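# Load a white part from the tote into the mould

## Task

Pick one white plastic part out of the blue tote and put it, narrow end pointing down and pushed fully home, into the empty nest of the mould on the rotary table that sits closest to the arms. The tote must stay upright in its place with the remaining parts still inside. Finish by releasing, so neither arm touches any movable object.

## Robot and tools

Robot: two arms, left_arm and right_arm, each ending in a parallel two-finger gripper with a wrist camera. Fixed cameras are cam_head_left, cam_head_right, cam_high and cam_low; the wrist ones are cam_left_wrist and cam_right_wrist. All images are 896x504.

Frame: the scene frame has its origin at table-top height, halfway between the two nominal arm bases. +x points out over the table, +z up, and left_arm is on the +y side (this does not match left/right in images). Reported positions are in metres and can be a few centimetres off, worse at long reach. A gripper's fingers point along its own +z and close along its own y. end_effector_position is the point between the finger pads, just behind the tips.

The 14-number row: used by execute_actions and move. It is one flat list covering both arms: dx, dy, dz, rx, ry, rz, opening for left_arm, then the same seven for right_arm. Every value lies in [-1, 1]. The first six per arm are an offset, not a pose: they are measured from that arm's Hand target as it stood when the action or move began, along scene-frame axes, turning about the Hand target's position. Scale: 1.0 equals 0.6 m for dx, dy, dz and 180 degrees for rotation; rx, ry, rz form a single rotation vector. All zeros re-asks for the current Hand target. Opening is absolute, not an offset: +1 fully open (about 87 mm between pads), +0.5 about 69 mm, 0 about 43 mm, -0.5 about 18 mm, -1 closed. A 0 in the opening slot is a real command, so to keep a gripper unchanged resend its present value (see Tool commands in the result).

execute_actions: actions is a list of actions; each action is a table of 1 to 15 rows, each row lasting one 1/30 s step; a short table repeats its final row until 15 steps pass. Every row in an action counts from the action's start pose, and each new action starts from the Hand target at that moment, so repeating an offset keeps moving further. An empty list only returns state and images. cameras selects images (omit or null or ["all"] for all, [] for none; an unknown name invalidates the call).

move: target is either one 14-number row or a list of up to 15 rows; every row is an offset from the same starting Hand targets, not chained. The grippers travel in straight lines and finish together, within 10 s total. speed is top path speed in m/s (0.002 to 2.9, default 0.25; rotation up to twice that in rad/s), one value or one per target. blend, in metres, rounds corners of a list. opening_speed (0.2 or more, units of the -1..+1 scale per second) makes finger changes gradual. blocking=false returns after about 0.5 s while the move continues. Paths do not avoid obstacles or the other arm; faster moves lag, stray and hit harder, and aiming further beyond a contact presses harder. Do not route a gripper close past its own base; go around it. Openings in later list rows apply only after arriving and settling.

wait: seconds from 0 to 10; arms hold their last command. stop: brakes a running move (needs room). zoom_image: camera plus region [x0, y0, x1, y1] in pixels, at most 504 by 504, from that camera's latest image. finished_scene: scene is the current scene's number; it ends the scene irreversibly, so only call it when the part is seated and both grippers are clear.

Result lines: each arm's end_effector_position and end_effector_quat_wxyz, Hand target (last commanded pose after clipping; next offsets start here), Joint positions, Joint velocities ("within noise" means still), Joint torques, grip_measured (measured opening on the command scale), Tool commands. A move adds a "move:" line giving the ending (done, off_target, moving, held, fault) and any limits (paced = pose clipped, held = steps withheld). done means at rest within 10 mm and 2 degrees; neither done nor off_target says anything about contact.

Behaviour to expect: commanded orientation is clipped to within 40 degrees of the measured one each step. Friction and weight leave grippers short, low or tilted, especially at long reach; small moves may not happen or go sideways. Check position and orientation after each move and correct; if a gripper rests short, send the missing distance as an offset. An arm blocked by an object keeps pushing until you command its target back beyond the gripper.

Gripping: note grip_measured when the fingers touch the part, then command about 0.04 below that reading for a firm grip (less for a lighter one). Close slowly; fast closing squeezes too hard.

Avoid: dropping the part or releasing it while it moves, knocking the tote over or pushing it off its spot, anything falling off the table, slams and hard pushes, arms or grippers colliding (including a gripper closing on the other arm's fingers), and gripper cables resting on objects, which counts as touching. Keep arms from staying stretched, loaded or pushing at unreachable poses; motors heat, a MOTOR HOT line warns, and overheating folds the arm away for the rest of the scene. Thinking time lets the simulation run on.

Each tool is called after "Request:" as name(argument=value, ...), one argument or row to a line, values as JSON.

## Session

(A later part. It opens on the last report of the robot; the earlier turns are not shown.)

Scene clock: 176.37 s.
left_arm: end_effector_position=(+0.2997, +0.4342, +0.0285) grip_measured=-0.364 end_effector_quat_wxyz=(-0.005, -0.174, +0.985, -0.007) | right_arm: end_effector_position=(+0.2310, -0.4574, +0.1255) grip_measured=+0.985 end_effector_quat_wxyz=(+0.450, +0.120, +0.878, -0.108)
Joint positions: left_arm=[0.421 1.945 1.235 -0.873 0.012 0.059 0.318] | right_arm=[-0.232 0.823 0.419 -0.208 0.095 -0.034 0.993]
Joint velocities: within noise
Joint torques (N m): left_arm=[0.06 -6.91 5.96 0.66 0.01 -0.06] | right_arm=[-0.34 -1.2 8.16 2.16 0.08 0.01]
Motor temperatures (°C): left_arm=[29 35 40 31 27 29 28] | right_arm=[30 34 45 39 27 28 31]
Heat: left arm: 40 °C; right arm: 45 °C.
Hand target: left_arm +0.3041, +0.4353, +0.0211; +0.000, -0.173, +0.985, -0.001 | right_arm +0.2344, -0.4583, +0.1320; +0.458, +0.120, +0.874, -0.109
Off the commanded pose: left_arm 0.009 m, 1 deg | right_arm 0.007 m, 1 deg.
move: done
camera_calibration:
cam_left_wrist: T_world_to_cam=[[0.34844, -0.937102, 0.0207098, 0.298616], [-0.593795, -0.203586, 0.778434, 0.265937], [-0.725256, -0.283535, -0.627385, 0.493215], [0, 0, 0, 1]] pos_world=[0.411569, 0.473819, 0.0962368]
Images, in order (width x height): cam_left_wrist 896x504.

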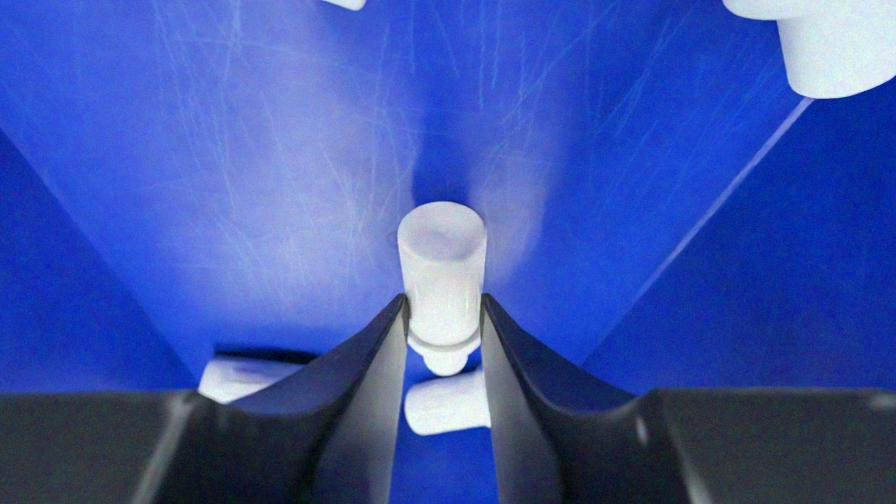

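Request:
move(
  target=[
    [0,0,0.3,0,0,0,-0.5,0,0,0,0,0,0,1],
    [0.043,-0.392,0.4,0.092,-0.5217,-0.0835,-0.5,0,0,0,0,0,0,1],
    [-0.105,-0.652,0.305,0.092,-0.5217,-0.0835,-0.5,0,0,0,0,0,0,1],
  ],
  speed=[0.15,0.35,0.2],
)

Request:
zoom_image(
  camera="cam_low",
  region=[330, 120, 470, 260],
)

Request:
zoom_image(
  camera="cam_left_wrist",
  region=[350, 230, 550, 430],
)

Scene clock: 200.83 s.
left_arm: end_effector_position=(+0.2421, +0.0488, +0.1965) grip_measured=-0.364 end_effector_quat_wxyz=(+0.721, +0.035, +0.692, +0.024) | right_arm: end_effector_position=(+0.2310, -0.4574, +0.1255) grip_measured=+0.985 end_effector_quat_wxyz=(+0.450, +0.120, +0.878, -0.108)
Joint positions: left_arm=[-1.419 1.65 0.516 1.386 -1.41 0.332 0.318] | right_arm=[-0.232 0.823 0.419 -0.208 0.095 -0.034 0.993]
Joint velocities: within noise
Joint torques (N m): left_arm=[0.21 -4.16 7.12 2.16 0.14 -0.01] | right_arm=[-0.49 -1.32 8.14 2.14 0.1 0.01]
Motor temperatures (°C): left_arm=[29 37 40 31 27 29 29] | right_arm=[30 34 45 40 27 28 31]
Heat: left arm: 40 °C; right arm: 45 °C.
Hand target: left_arm +0.2410, +0.0440, +0.2041; +0.737, +0.000, +0.676, +0.000 | right_arm +0.2344, -0.4583, +0.1320; +0.458, +0.120, +0.874, -0.109
Off the commanded pose: left_arm 0.009 m, 6 deg | right_arm 0.007 m, 1 deg.
move: off_target (left_arm)
camera_calibration:
cam_left_wrist: T_world_to_cam=[[-0.0210522, -0.996749, -0.0777649, 0.0657733], [-0.744143, 0.0675676, -0.664594, 0.32915], [0.667688, 0.043877, -0.743147, 0.117065], [0, 0, 0, 1]] pos_world=[0.168156, 0.0381831, 0.310863]
cam_right_wrist: T_world_to_cam=[[-0.31501, -0.944202, 0.0961823, -0.375248], [-0.946053, 0.304287, -0.111325, 0.397031], [0.0758463, -0.126062, -0.989119, 0.190546], [0, 0, 0, 1]] pos_world=[0.242954, -0.451101, 0.268765]

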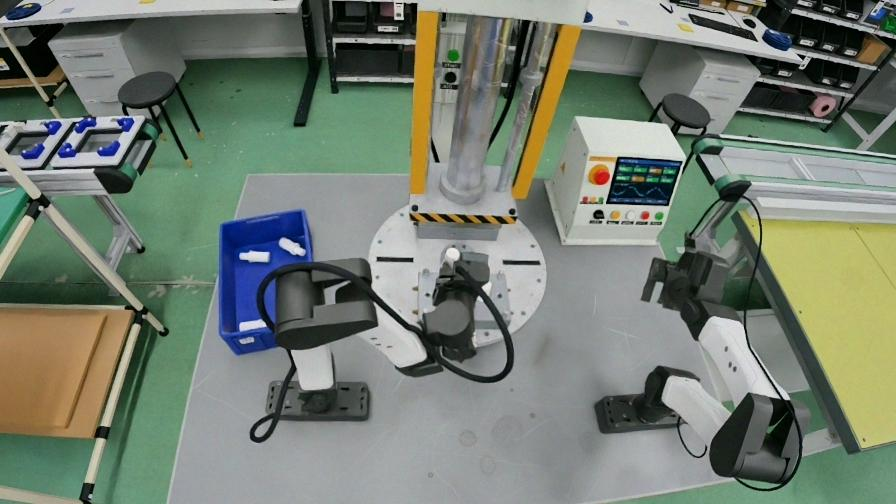

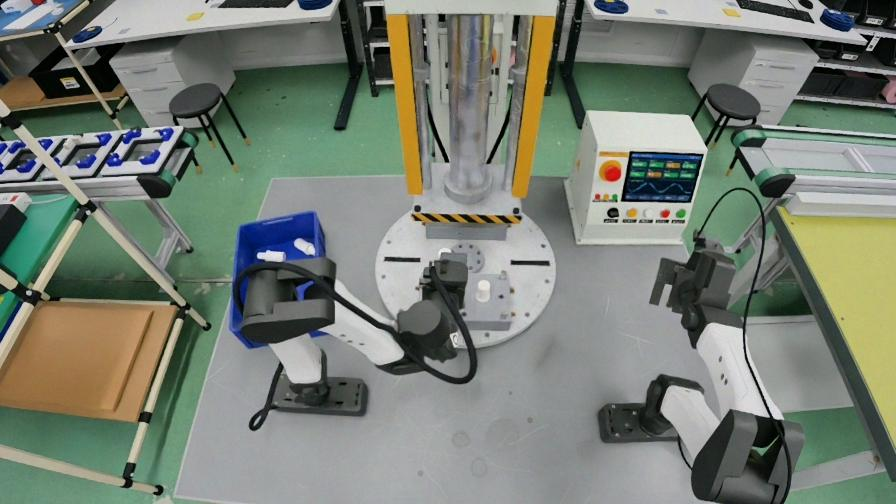

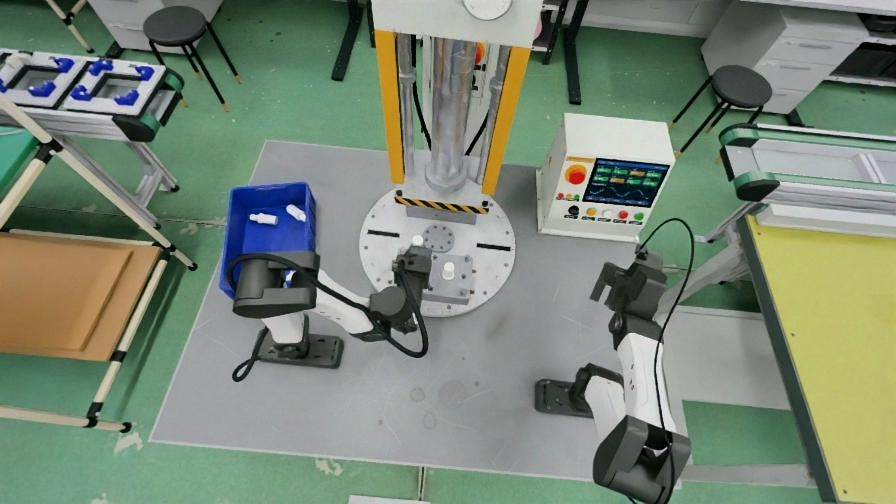

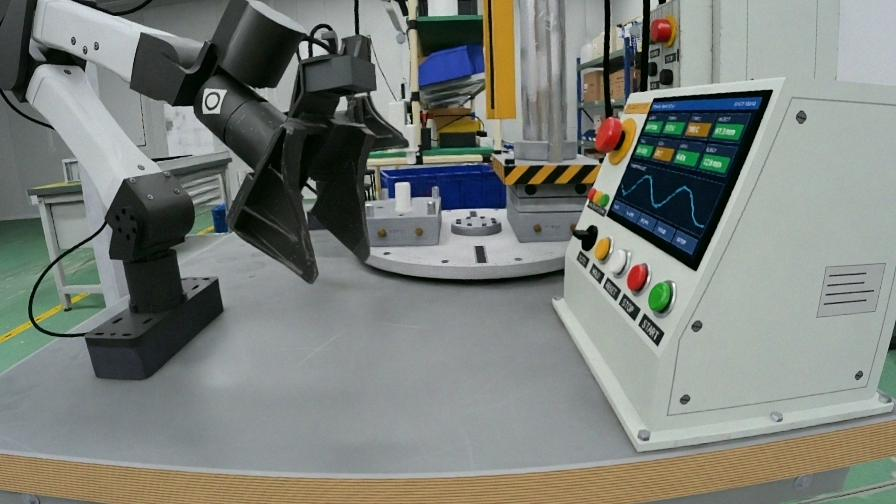

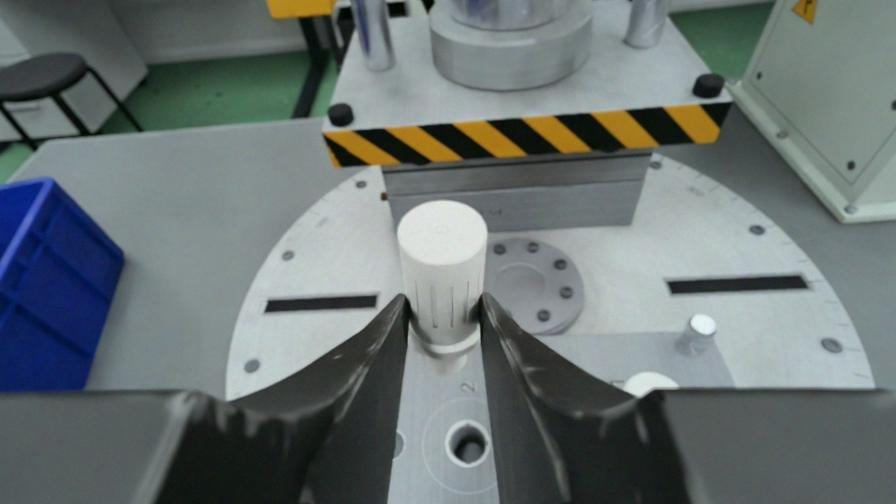

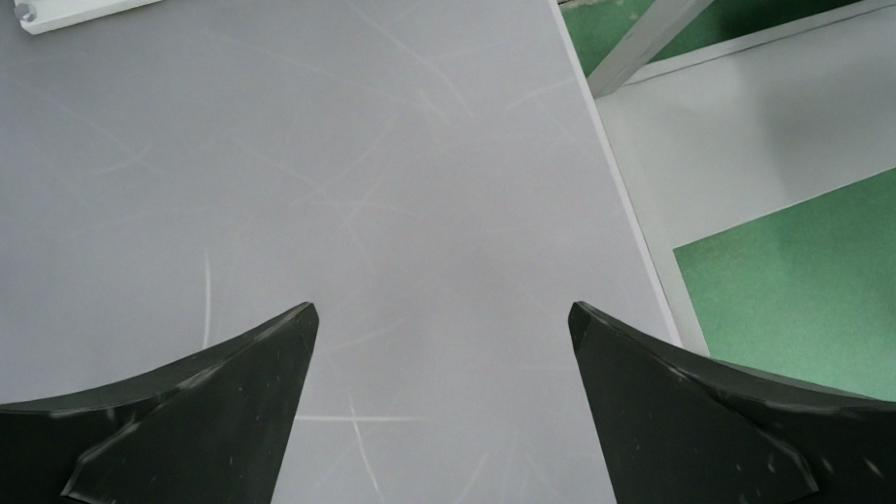

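Scaled by 3.600 from the camera's 896x504 image, which has a finer 1280x720 frame.

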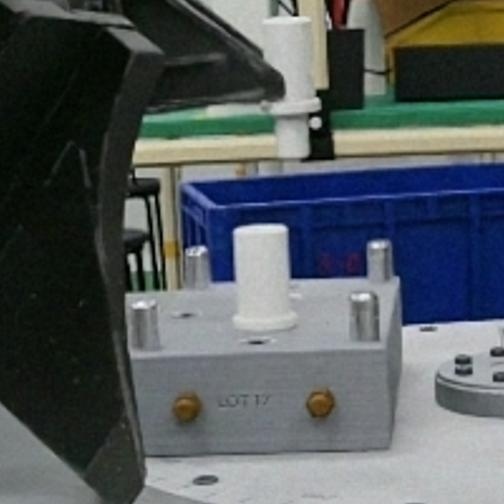

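Scaled by 2.520 from the camera's 896x504 image, which has a finer 1280x720 frame.

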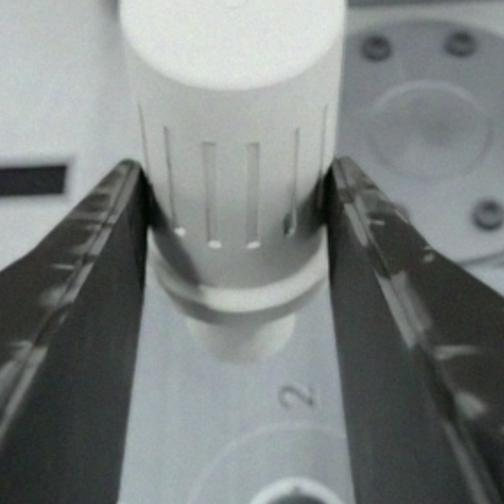

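Request:
move(
  target=[
    [-0.01,-0.008,0,-0.028,0,0,-0.5,0,0,0,0,0,0,1],
    [-0.01,-0.008,-0.08,-0.028,0,0,-0.5,0,0,0,0,0,0,1],
  ],
  speed=0.1,
  cameras=["cam_low","cam_left_wrist"],
)

Request:
zoom_image(
  camera="cam_low",
  region=[330, 120, 470, 260],
)

Request:
zoom_image(
  camera="cam_left_wrist",
  region=[350, 230, 550, 430],
)

Scene clock: 218.60 s.
left_arm: end_effector_position=(+0.2366, +0.0416, +0.1500) grip_measured=-0.364 end_effector_quat_wxyz=(+0.712, +0.013, +0.702, +0.008) | right_arm: end_effector_position=(+0.2310, -0.4574, +0.1255) grip_measured=+0.985 end_effector_quat_wxyz=(+0.450, +0.120, +0.878, -0.108)
Joint positions: left_arm=[-1.439 1.808 0.496 1.419 -1.443 0.136 0.318] | right_arm=[-0.232 0.823 0.419 -0.208 0.095 -0.034 0.993]
Joint velocities: within noise
Joint torques (N m): left_arm=[0.23 -4.78 4.31 2.51 0.05 -0.18] | right_arm=[-0.39 -1.35 8.18 2.13 0.07 0.03]
Motor temperatures (°C): left_arm=[29 35 40 34 27 29 29] | right_arm=[30 34 46 40 27 28 31]
Heat: left arm: 40 °C; right arm: 46 °C.
Hand target: left_arm +0.2350, +0.0393, +0.1561; +0.736, -0.033, +0.675, -0.030 | right_arm +0.2344, -0.4583, +0.1320; +0.458, +0.120, +0.874, -0.109
Off the commanded pose: left_arm 0.007 m, 8 deg | right_arm 0.007 m, 1 deg.
move: off_target (left_arm)
camera_calibration:
cam_left_wrist: T_world_to_cam=[[-0.0151922, -0.999614, -0.0232555, 0.0454291], [-0.762001, 0.0266337, -0.647028, 0.297923], [0.647398, 0.00789093, -0.762112, 0.0956865], [0, 0, 0, 1]] pos_world=[0.165761, 0.0367217, 0.266745]
Images, in order (width x height): cam_low 896x504, cam_left_wrist 896x504.

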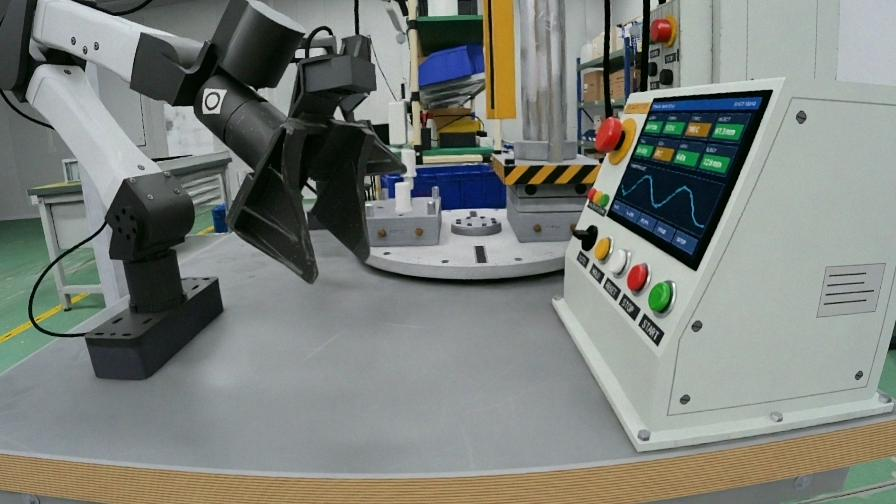

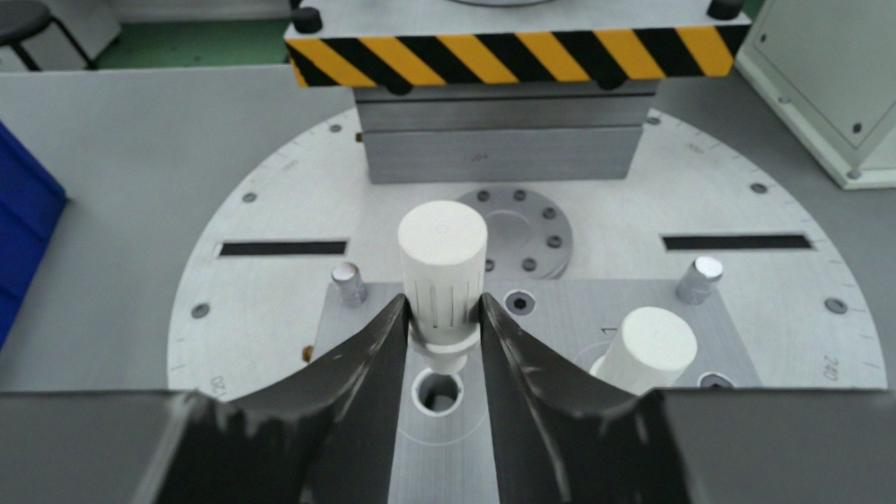

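Scaled by 3.600 from the camera's 896x504 image, which has a finer 1280x720 frame.

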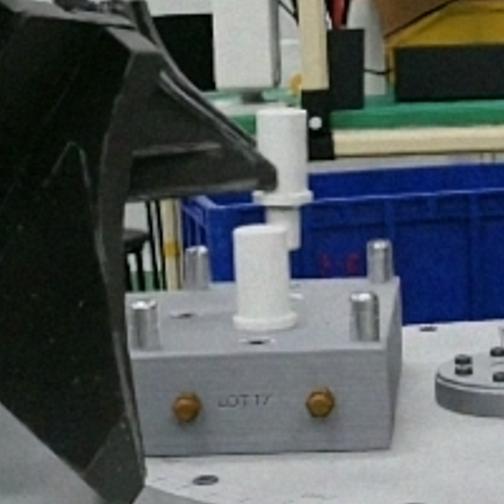

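Scaled by 2.520 from the camera's 896x504 image, which has a finer 1280x720 frame.

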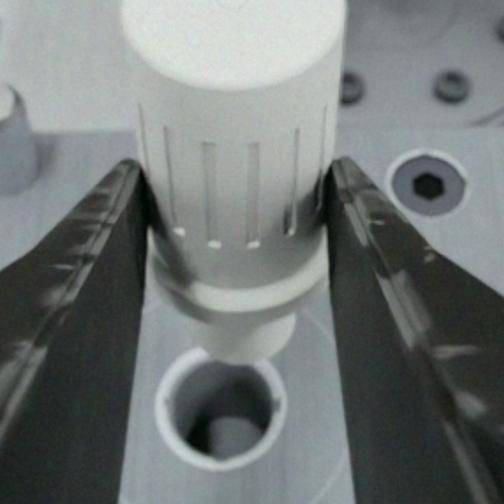

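Request:
move(
  target=[
    [-0.001,0.009,0,0,0,0,-0.5,0,0,0,0,0,0,1],
    [-0.001,0.009,-0.025,0,0,0,-0.5,0,0,0,0,0,0,1],
  ],
  speed=0.06,
  cameras=["cam_low","cam_left_wrist"],
)

Request:
zoom_image(
  camera="cam_left_wrist",
  region=[350, 230, 550, 430],
)

Scene clock: 232.27 s.
left_arm: end_effector_position=(+0.2357, +0.0472, +0.1349) grip_measured=-0.364 end_effector_quat_wxyz=(+0.709, +0.013, +0.705, +0.009) | right_arm: end_effector_position=(+0.2310, -0.4574, +0.1255) grip_measured=+0.985 end_effector_quat_wxyz=(+0.450, +0.120, +0.878, -0.108)
Joint positions: left_arm=[-1.439 1.841 0.468 1.419 -1.446 0.078 0.318] | right_arm=[-0.232 0.823 0.419 -0.208 0.095 -0.034 0.993]
Joint velocities: within noise
Joint torques (N m): left_arm=[0.25 -4.68 3.9 2.57 0 -0.15] | right_arm=[-0.38 -1.25 8.13 2.12 0.09 0]
Motor temperatures (°C): left_arm=[29 35 39 36 27 29 29] | right_arm=[30 34 46 40 27 28 31]
Heat: left arm: 39 °C; right arm: 46 °C.
Hand target: left_arm +0.2344, +0.0447, +0.1411; +0.736, -0.033, +0.675, -0.030 | right_arm +0.2344, -0.4583, +0.1320; +0.458, +0.120, +0.874, -0.109
Off the commanded pose: left_arm 0.007 m, 8 deg | right_arm 0.007 m, 1 deg.
move: off_target (left_arm)
camera_calibration:
cam_left_wrist: T_world_to_cam=[[-0.0125342, -0.999601, -0.0253223, 0.0501911], [-0.767236, 0.0258546, -0.640844, 0.287779], [0.641243, 0.0113957, -0.767253, 0.0866933], [0, 0, 0, 1]] pos_world=[0.165832, 0.0417427, 0.252208]
Images, in order (width x height): cam_low 896x504, cam_left_wrist 896x504.

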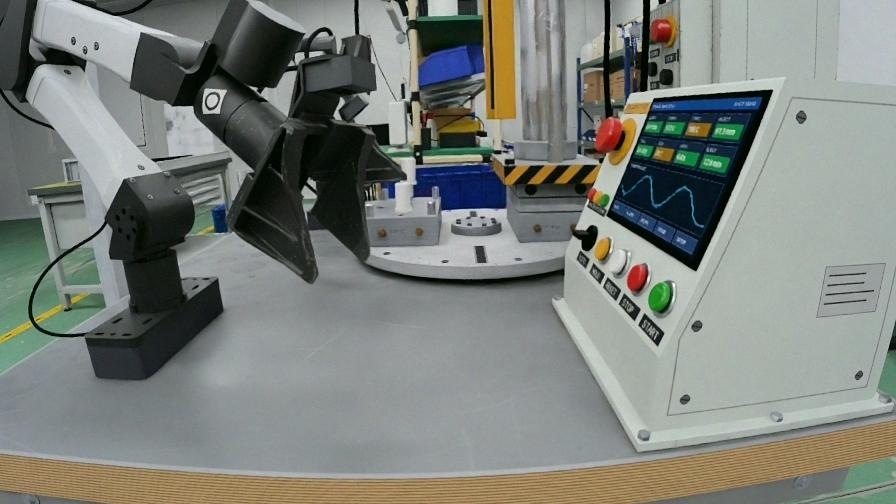

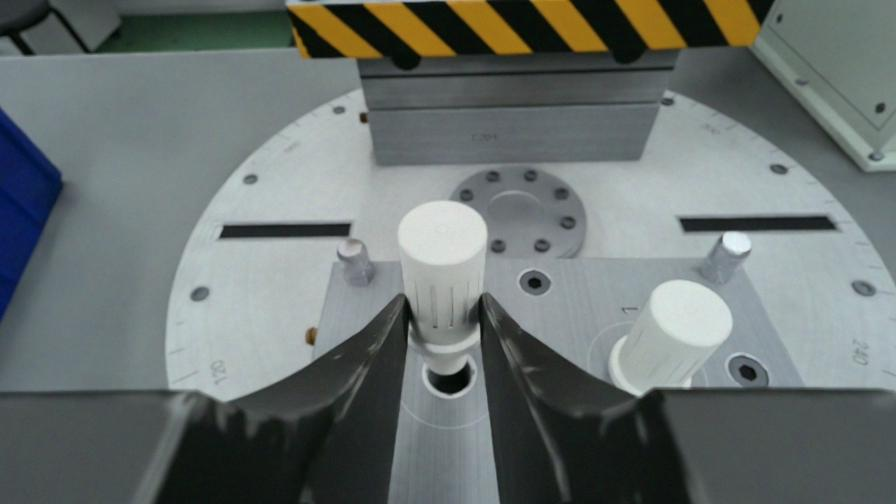

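Scaled by 2.520 from the camera's 896x504 image, which has a finer 1280x720 frame.

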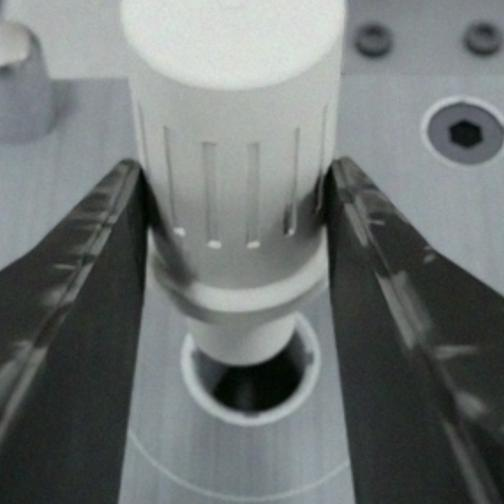

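Request:
move(
  target=[
    [0.003,-0.006,0,0,0,0,-0.5,0,0,0,0,0,0,1],
    [0.003,-0.006,-0.022,0,0,0,-0.5,0,0,0,0,0,0,1],
  ],
  speed=0.04,
  cameras=["cam_low","cam_left_wrist"],
)

Request:
zoom_image(
  camera="cam_left_wrist",
  region=[350, 230, 550, 430],
)

Scene clock: 241.87 s.
left_arm: end_effector_position=(+0.2354, +0.0464, +0.1193) grip_measured=-0.364 end_effector_quat_wxyz=(+0.706, +0.018, +0.707, +0.014) | right_arm: end_effector_position=(+0.2310, -0.4574, +0.1255) grip_measured=+0.985 end_effector_quat_wxyz=(+0.450, +0.120, +0.878, -0.108)
Joint positions: left_arm=[-1.439 1.898 0.468 1.42 -1.446 0.036 0.318] | right_arm=[-0.232 0.823 0.419 -0.208 0.095 -0.034 0.993]
Joint velocities: within noise
Joint torques (N m): left_arm=[0.72 -4.79 4.7 2.65 -0.01 -0.17] | right_arm=[-0.27 -1.21 8.1 2.12 0.09 0.03]
Motor temperatures (°C): left_arm=[29 35 39 37 27 29 29] | right_arm=[30 34 46 41 27 28 31]
Heat: left arm: 39 °C; right arm: 46 °C.
Hand target: left_arm +0.2362, +0.0411, +0.1278; +0.736, -0.033, +0.675, -0.030 | right_arm +0.2344, -0.4583, +0.1320; +0.458, +0.120, +0.874, -0.109
Off the commanded pose: left_arm 0.010 m, 9 deg | right_arm 0.007 m, 1 deg.
move: off_target (left_arm)
camera_calibration:
cam_left_wrist: T_world_to_cam=[[-0.0132034, -0.999125, -0.0396913, 0.0509629], [-0.771635, 0.0354263, -0.635078, 0.277507], [0.635928, 0.022242, -0.771428, 0.0761105], [0, 0, 0, 1]] pos_world=[0.166406, 0.0393944, 0.236975]
Images, in order (width x height): cam_low 896x504, cam_left_wrist 896x504.

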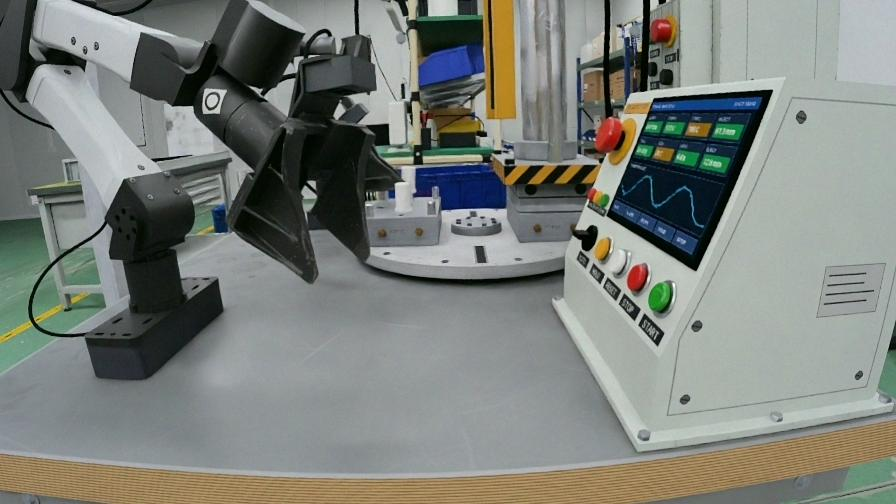

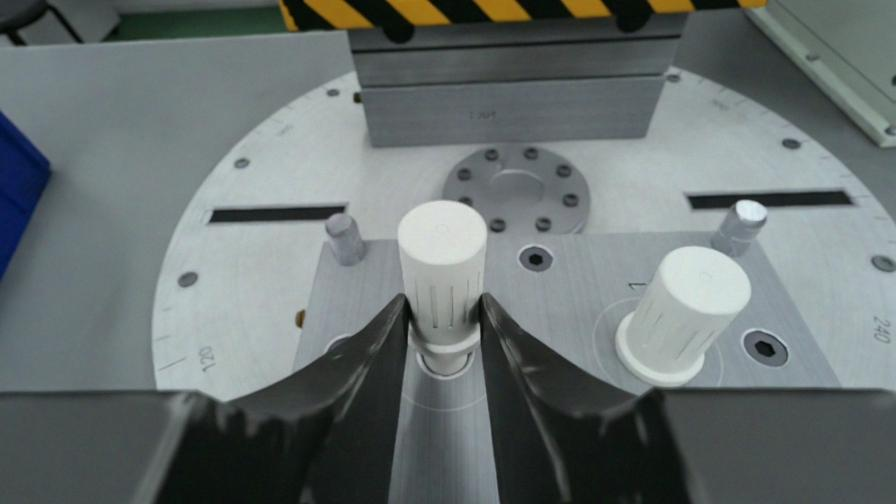

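Scaled by 2.520 from the camera's 896x504 image, which has a finer 1280x720 frame.

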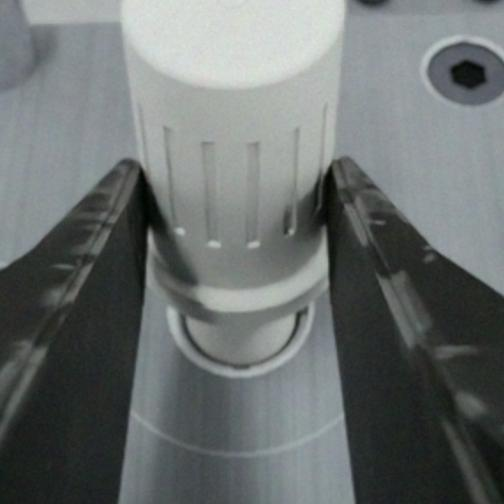

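In the hole. Continue down.

Request:
move(
  target=[0.002,0.003,-0.035,0.01,0,0,-0.5,0,0,0,0,0,0,1],
  speed=0.04,
  cameras=["cam_low","cam_left_wrist"],
)

Request:
zoom_image(
  camera="cam_left_wrist",
  region=[350, 230, 550, 430],
)

Request:
zoom_image(
  camera="cam_low",
  region=[330, 120, 470, 260],
)

Scene clock: 248.90 s.
left_arm: end_effector_position=(+0.2349, +0.0468, +0.1034) grip_measured=-0.364 end_effector_quat_wxyz=(+0.704, +0.018, +0.710, +0.017) | right_arm: end_effector_position=(+0.2310, -0.4574, +0.1255) grip_measured=+0.985 end_effector_quat_wxyz=(+0.450, +0.120, +0.878, -0.108)
Joint positions: left_arm=[-1.44 1.956 0.468 1.42 -1.451 -0.019 0.318] | right_arm=[-0.232 0.823 0.419 -0.208 0.095 -0.034 0.993]
Joint velocities: within noise
Joint torques (N m): left_arm=[1.25 -3.71 4.16 2.66 0.02 -0.07] | right_arm=[-0.35 -1.22 8.21 2.13 0.09 0.02]
Motor temperatures (°C): left_arm=[29 35 39 38 27 29 29] | right_arm=[30 34 46 41 27 28 31]
Heat: left arm: 39 °C; right arm: 46 °C.
Hand target: left_arm +0.2374, +0.0429, +0.1068; +0.737, -0.021, +0.676, -0.019 | right_arm +0.2344, -0.4583, +0.1320; +0.458, +0.120, +0.874, -0.109
Off the commanded pose: left_arm 0.006 m, 8 deg | right_arm 0.007 m, 1 deg.
move: off_target (left_arm)
camera_calibration:
cam_left_wrist: T_world_to_cam=[[-0.00909788, -0.999082, -0.0418558, 0.0499758], [-0.776117, 0.0334484, -0.629701, 0.267558], [0.630523, 0.0267561, -0.775709, 0.065708], [0, 0, 0, 1]] pos_world=[0.166681, 0.0392225, 0.221544]
Images, in order (width x height): cam_low 896x504, cam_left_wrist 896x504.

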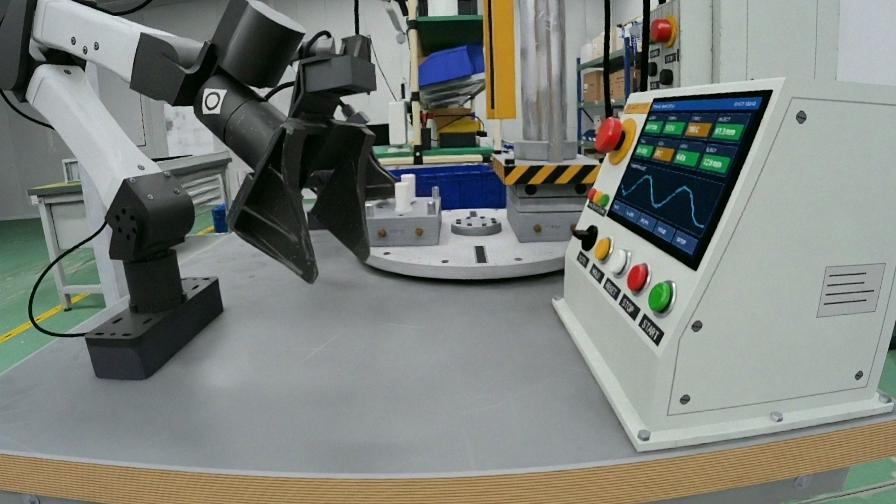

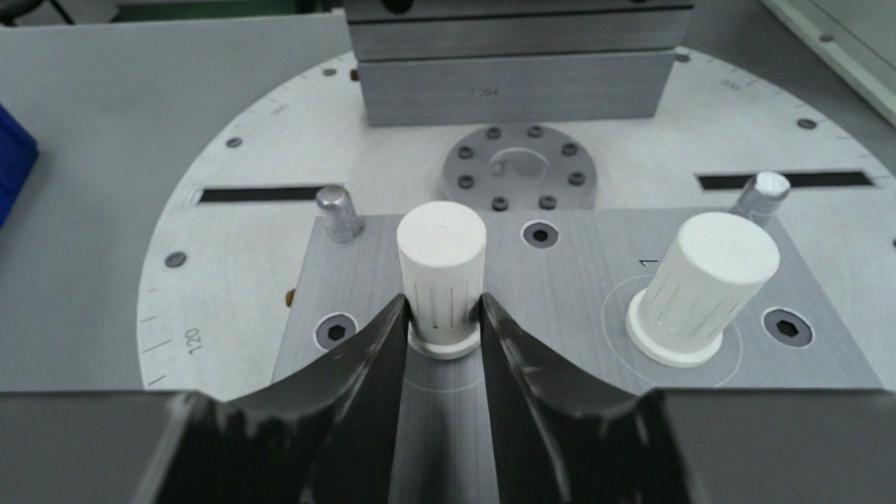

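Scaled by 2.520 from the camera's 896x504 image, which has a finer 1280x720 frame.

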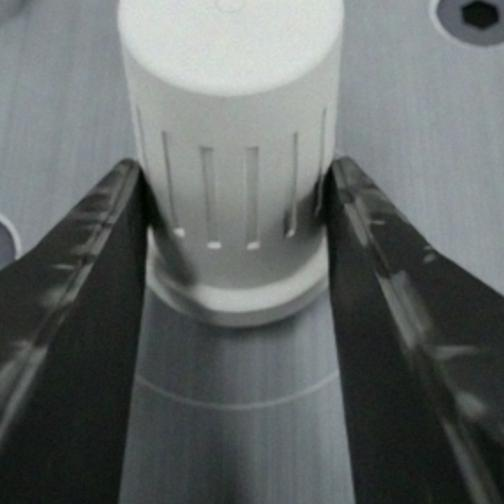

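Scaled by 3.600 from the camera's 896x504 image, which has a finer 1280x720 frame.

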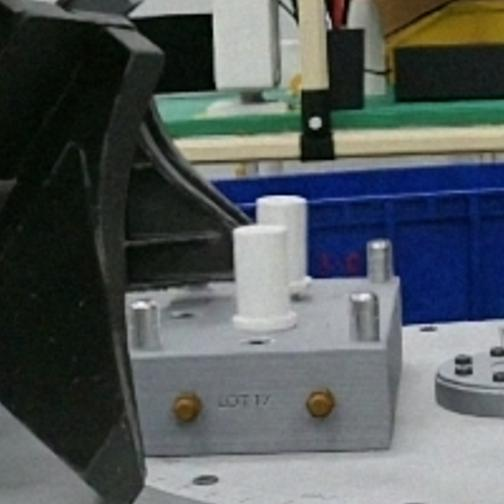

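Request:
move(
  target=[0.001,0.003,-0.016,0.01,0,0,-0.5,0,0,0,0,0,0,1],
  speed=0.04,
  cameras=["cam_low","cam_left_wrist"],
)

Request:
zoom_image(
  camera="cam_left_wrist",
  region=[350, 230, 550, 430],
)

Request:
zoom_image(
  camera="cam_low",
  region=[330, 120, 470, 260],
)

Scene clock: 260.83 s.
left_arm: end_effector_position=(+0.2345, +0.0468, +0.0986) grip_measured=-0.364 end_effector_quat_wxyz=(+0.704, +0.012, +0.710, +0.017) | right_arm: end_effector_position=(+0.2310, -0.4574, +0.1255) grip_measured=+0.985 end_effector_quat_wxyz=(+0.450, +0.120, +0.878, -0.108)
Joint positions: left_arm=[-1.442 1.978 0.474 1.42 -1.462 -0.043 0.318] | right_arm=[-0.232 0.823 0.419 -0.208 0.095 -0.034 0.993]
Joint velocities: within noise
Joint torques (N m): left_arm=[1.62 -3.04 3.47 2.58 0.14 0.08] | right_arm=[-0.34 -1.22 8.09 2.13 0.07 0.01]
Motor temperatures (°C): left_arm=[29 34 38 40 27 29 29] | right_arm=[30 34 46 41 27 28 31]
Heat: left arm: 40 °C; right arm: 46 °C.
Hand target: left_arm +0.2380, +0.0447, +0.0972; +0.737, -0.010, +0.676, -0.009 | right_arm +0.2344, -0.4583, +0.1320; +0.458, +0.120, +0.874, -0.109
Off the commanded pose: left_arm 0.004 m, 7 deg | right_arm 0.007 m, 1 deg.
move: off_target (left_arm)
camera_calibration:
cam_left_wrist: T_world_to_cam=[[0.000188673, -0.9994, -0.0346282, 0.0468943], [-0.776976, 0.021653, -0.629158, 0.265063], [0.629531, 0.027024, -0.776505, 0.0625236], [0, 0, 0, 1]] pos_world=[0.166578, 0.0394371, 0.21694]
Images, in order (width x height): cam_low 896x504, cam_left_wrist 896x504.

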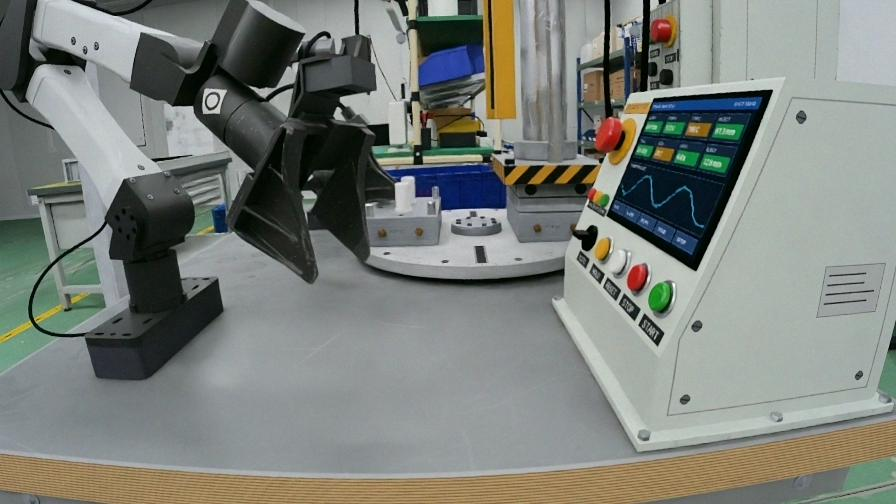

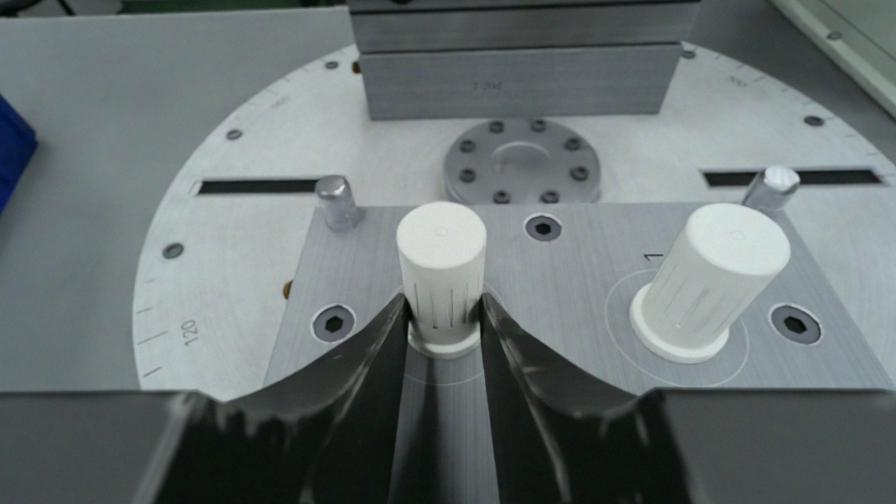

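Scaled by 2.520 from the camera's 896x504 image, which has a finer 1280x720 frame.

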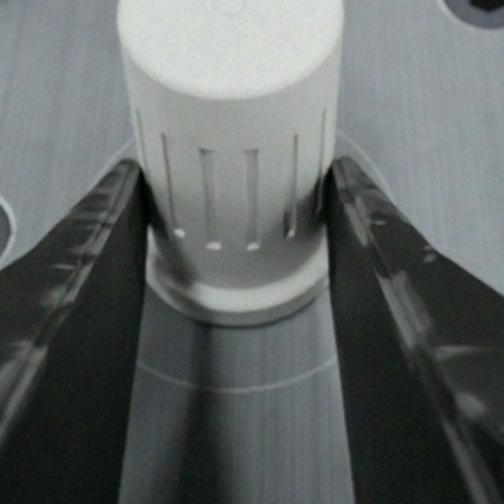

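Scaled by 3.600 from the camera's 896x504 image, which has a finer 1280x720 frame.

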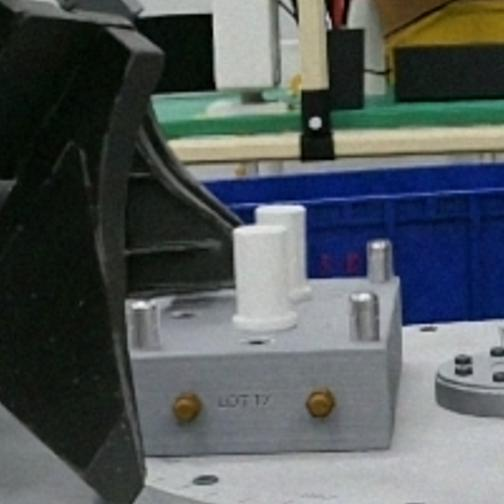

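Request:
move(
  target=[0,0,-0.014,0,0,0,-0.5,0,0,0,0,0,0,1],
  speed=0.04,
  cameras=["cam_low","cam_left_wrist"],
)

Request:
zoom_image(
  camera="cam_low",
  region=[330, 120, 470, 260],
)

Scene clock: 266.60 s.
left_arm: end_effector_position=(+0.2342, +0.0470, +0.0979) grip_measured=-0.364 end_effector_quat_wxyz=(+0.704, -0.001, +0.710, +0.019) | right_arm: end_effector_position=(+0.2310, -0.4574, +0.1255) grip_measured=+0.985 end_effector_quat_wxyz=(+0.450, +0.120, +0.878, -0.108)
Joint positions: left_arm=[-1.444 1.988 0.484 1.419 -1.484 -0.06 0.318] | right_arm=[-0.232 0.823 0.419 -0.208 0.095 -0.034 0.993]
Joint velocities: within noise
Joint torques (N m): left_arm=[1.77 -2.13 2.66 2.36 0.36 -0.14] | right_arm=[-0.31 -1.28 8.17 2.13 0.08 0.04]
Motor temperatures (°C): left_arm=[29 34 38 40 27 29 29] | right_arm=[29 34 46 41 27 28 31]
Heat: left arm: 40 °C; right arm: 46 °C.
Hand target: left_arm +0.2380, +0.0447, +0.0889; +0.737, -0.010, +0.676, -0.009 | right_arm +0.2344, -0.4583, +0.1320; +0.458, +0.120, +0.874, -0.109
Off the commanded pose: left_arm 0.010 m, 6 deg | right_arm 0.007 m, 1 deg.
move: off_target (left_arm)
camera_calibration:
cam_left_wrist: T_world_to_cam=[[0.0201338, -0.999635, -0.0180197, 0.0406985], [-0.775836, -0.00425313, -0.63092, 0.265337], [0.630613, 0.0266832, -0.775639, 0.0617688], [0, 0, 0, 1]] pos_world=[0.166087, 0.040164, 0.21605]
Images, in order (width x height): cam_low 896x504, cam_left_wrist 896x504.

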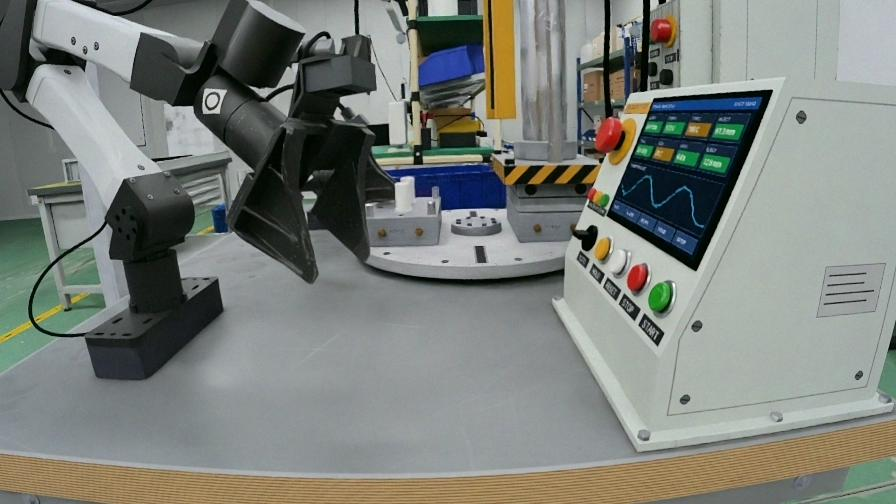

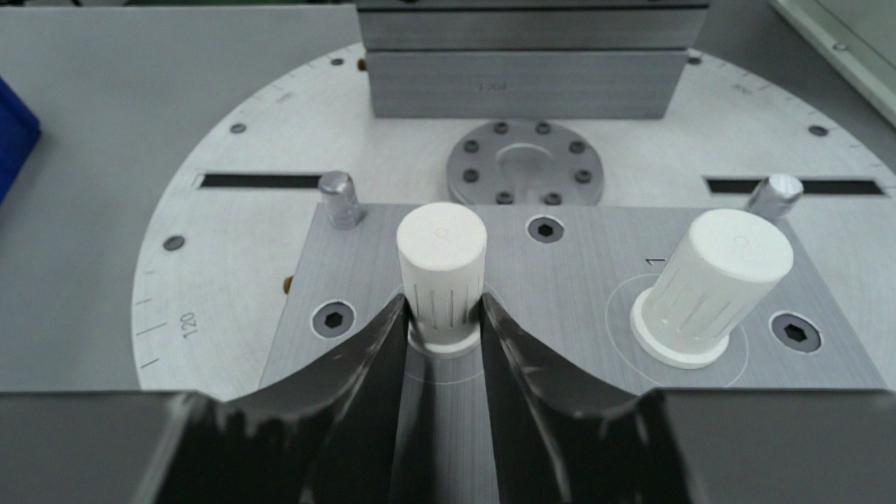

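Scaled by 3.600 from the camera's 896x504 image, which has a finer 1280x720 frame.

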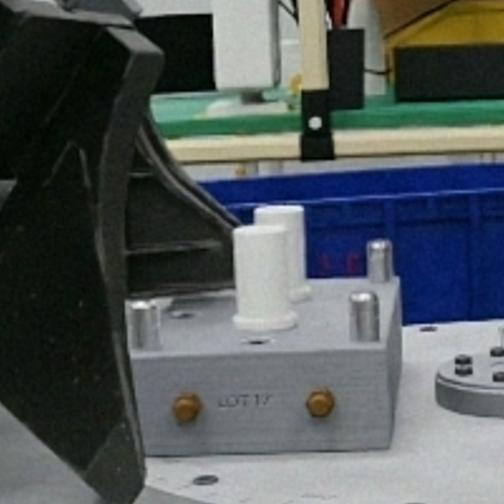

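Request:
move(
  target=[
    [-0.005,0.004,0.03,0,0,0,-0.5,0,0,0,0,0,0,1],
    [-0.005,0.004,0.03,0,0,0,-0.05,0,0,0,0,0,0,1],
  ],
  speed=0.05,
  opening_speed=0.4,
  cameras=["cam_low","cam_left_wrist"],
)

Scene clock: 273.67 s.
left_arm: end_effector_position=(+0.2335, +0.0492, +0.0967) grip_measured=-0.050 end_effector_quat_wxyz=(+0.703, +0.030, +0.710, +0.033) | right_arm: end_effector_position=(+0.2310, -0.4574, +0.1255) grip_measured=+0.985 end_effector_quat_wxyz=(+0.450, +0.120, +0.878, -0.108)
Joint positions: left_arm=[-1.445 1.983 0.469 1.42 -1.461 -0.003 0.475] | right_arm=[-0.232 0.823 0.419 -0.208 0.095 -0.034 0.993]
Joint velocities: within noise
Joint torques (N m): left_arm=[1.02 -6.34 2.63 2.69 0.02 0.03] | right_arm=[-0.34 -1.37 8.13 2.14 0.07 0.01]
Motor temperatures (°C): left_arm=[29 34 38 40 27 29 29] | right_arm=[29 34 47 41 27 28 31]
Heat: left arm: 40 °C; right arm: 47 °C.
Hand target: left_arm +0.2350, +0.0470, +0.1069; +0.737, -0.010, +0.676, -0.009 | right_arm +0.2344, -0.4583, +0.1320; +0.458, +0.120, +0.874, -0.109
Off the commanded pose: left_arm 0.010 m, 9 deg | right_arm 0.007 m, 1 deg.
move: off_target (left_arm); target 2's new opening was sent with left_arm's hand 0.008 m and 7 deg from that target
camera_calibration:
cam_left_wrist: T_world_to_cam=[[-0.00402243, -0.996517, -0.0832971, 0.0547122], [-0.777637, 0.0554869, -0.62626, 0.261174], [0.6287, 0.0622559, -0.775152, 0.0598787], [0, 0, 0, 1]] pos_world=[0.165673, 0.0363021, 0.214535]
Images, in order (width x height): cam_low 896x504, cam_left_wrist 896x504.

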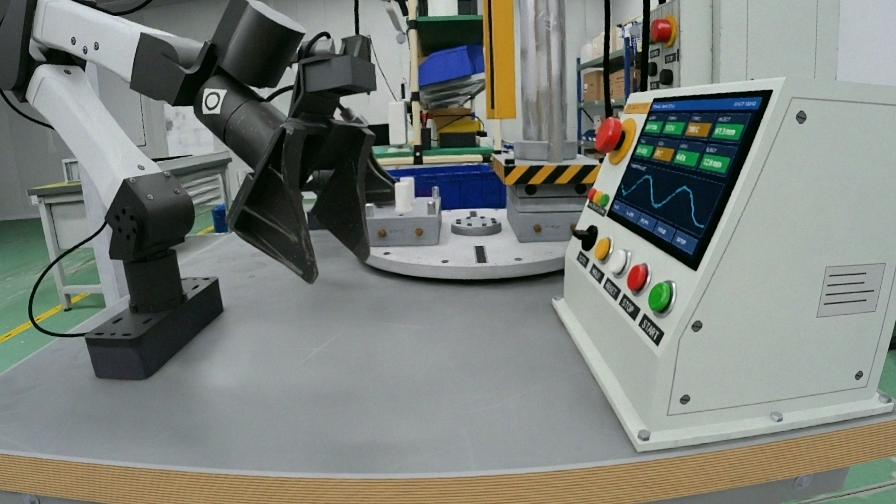

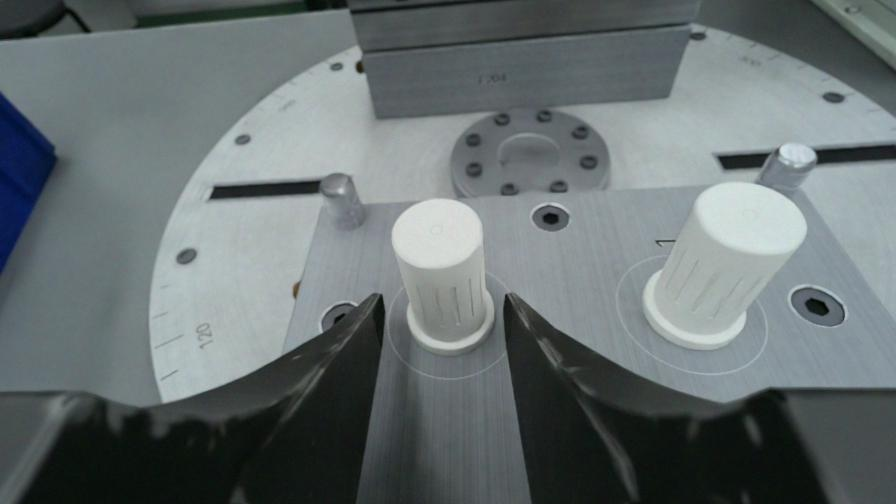

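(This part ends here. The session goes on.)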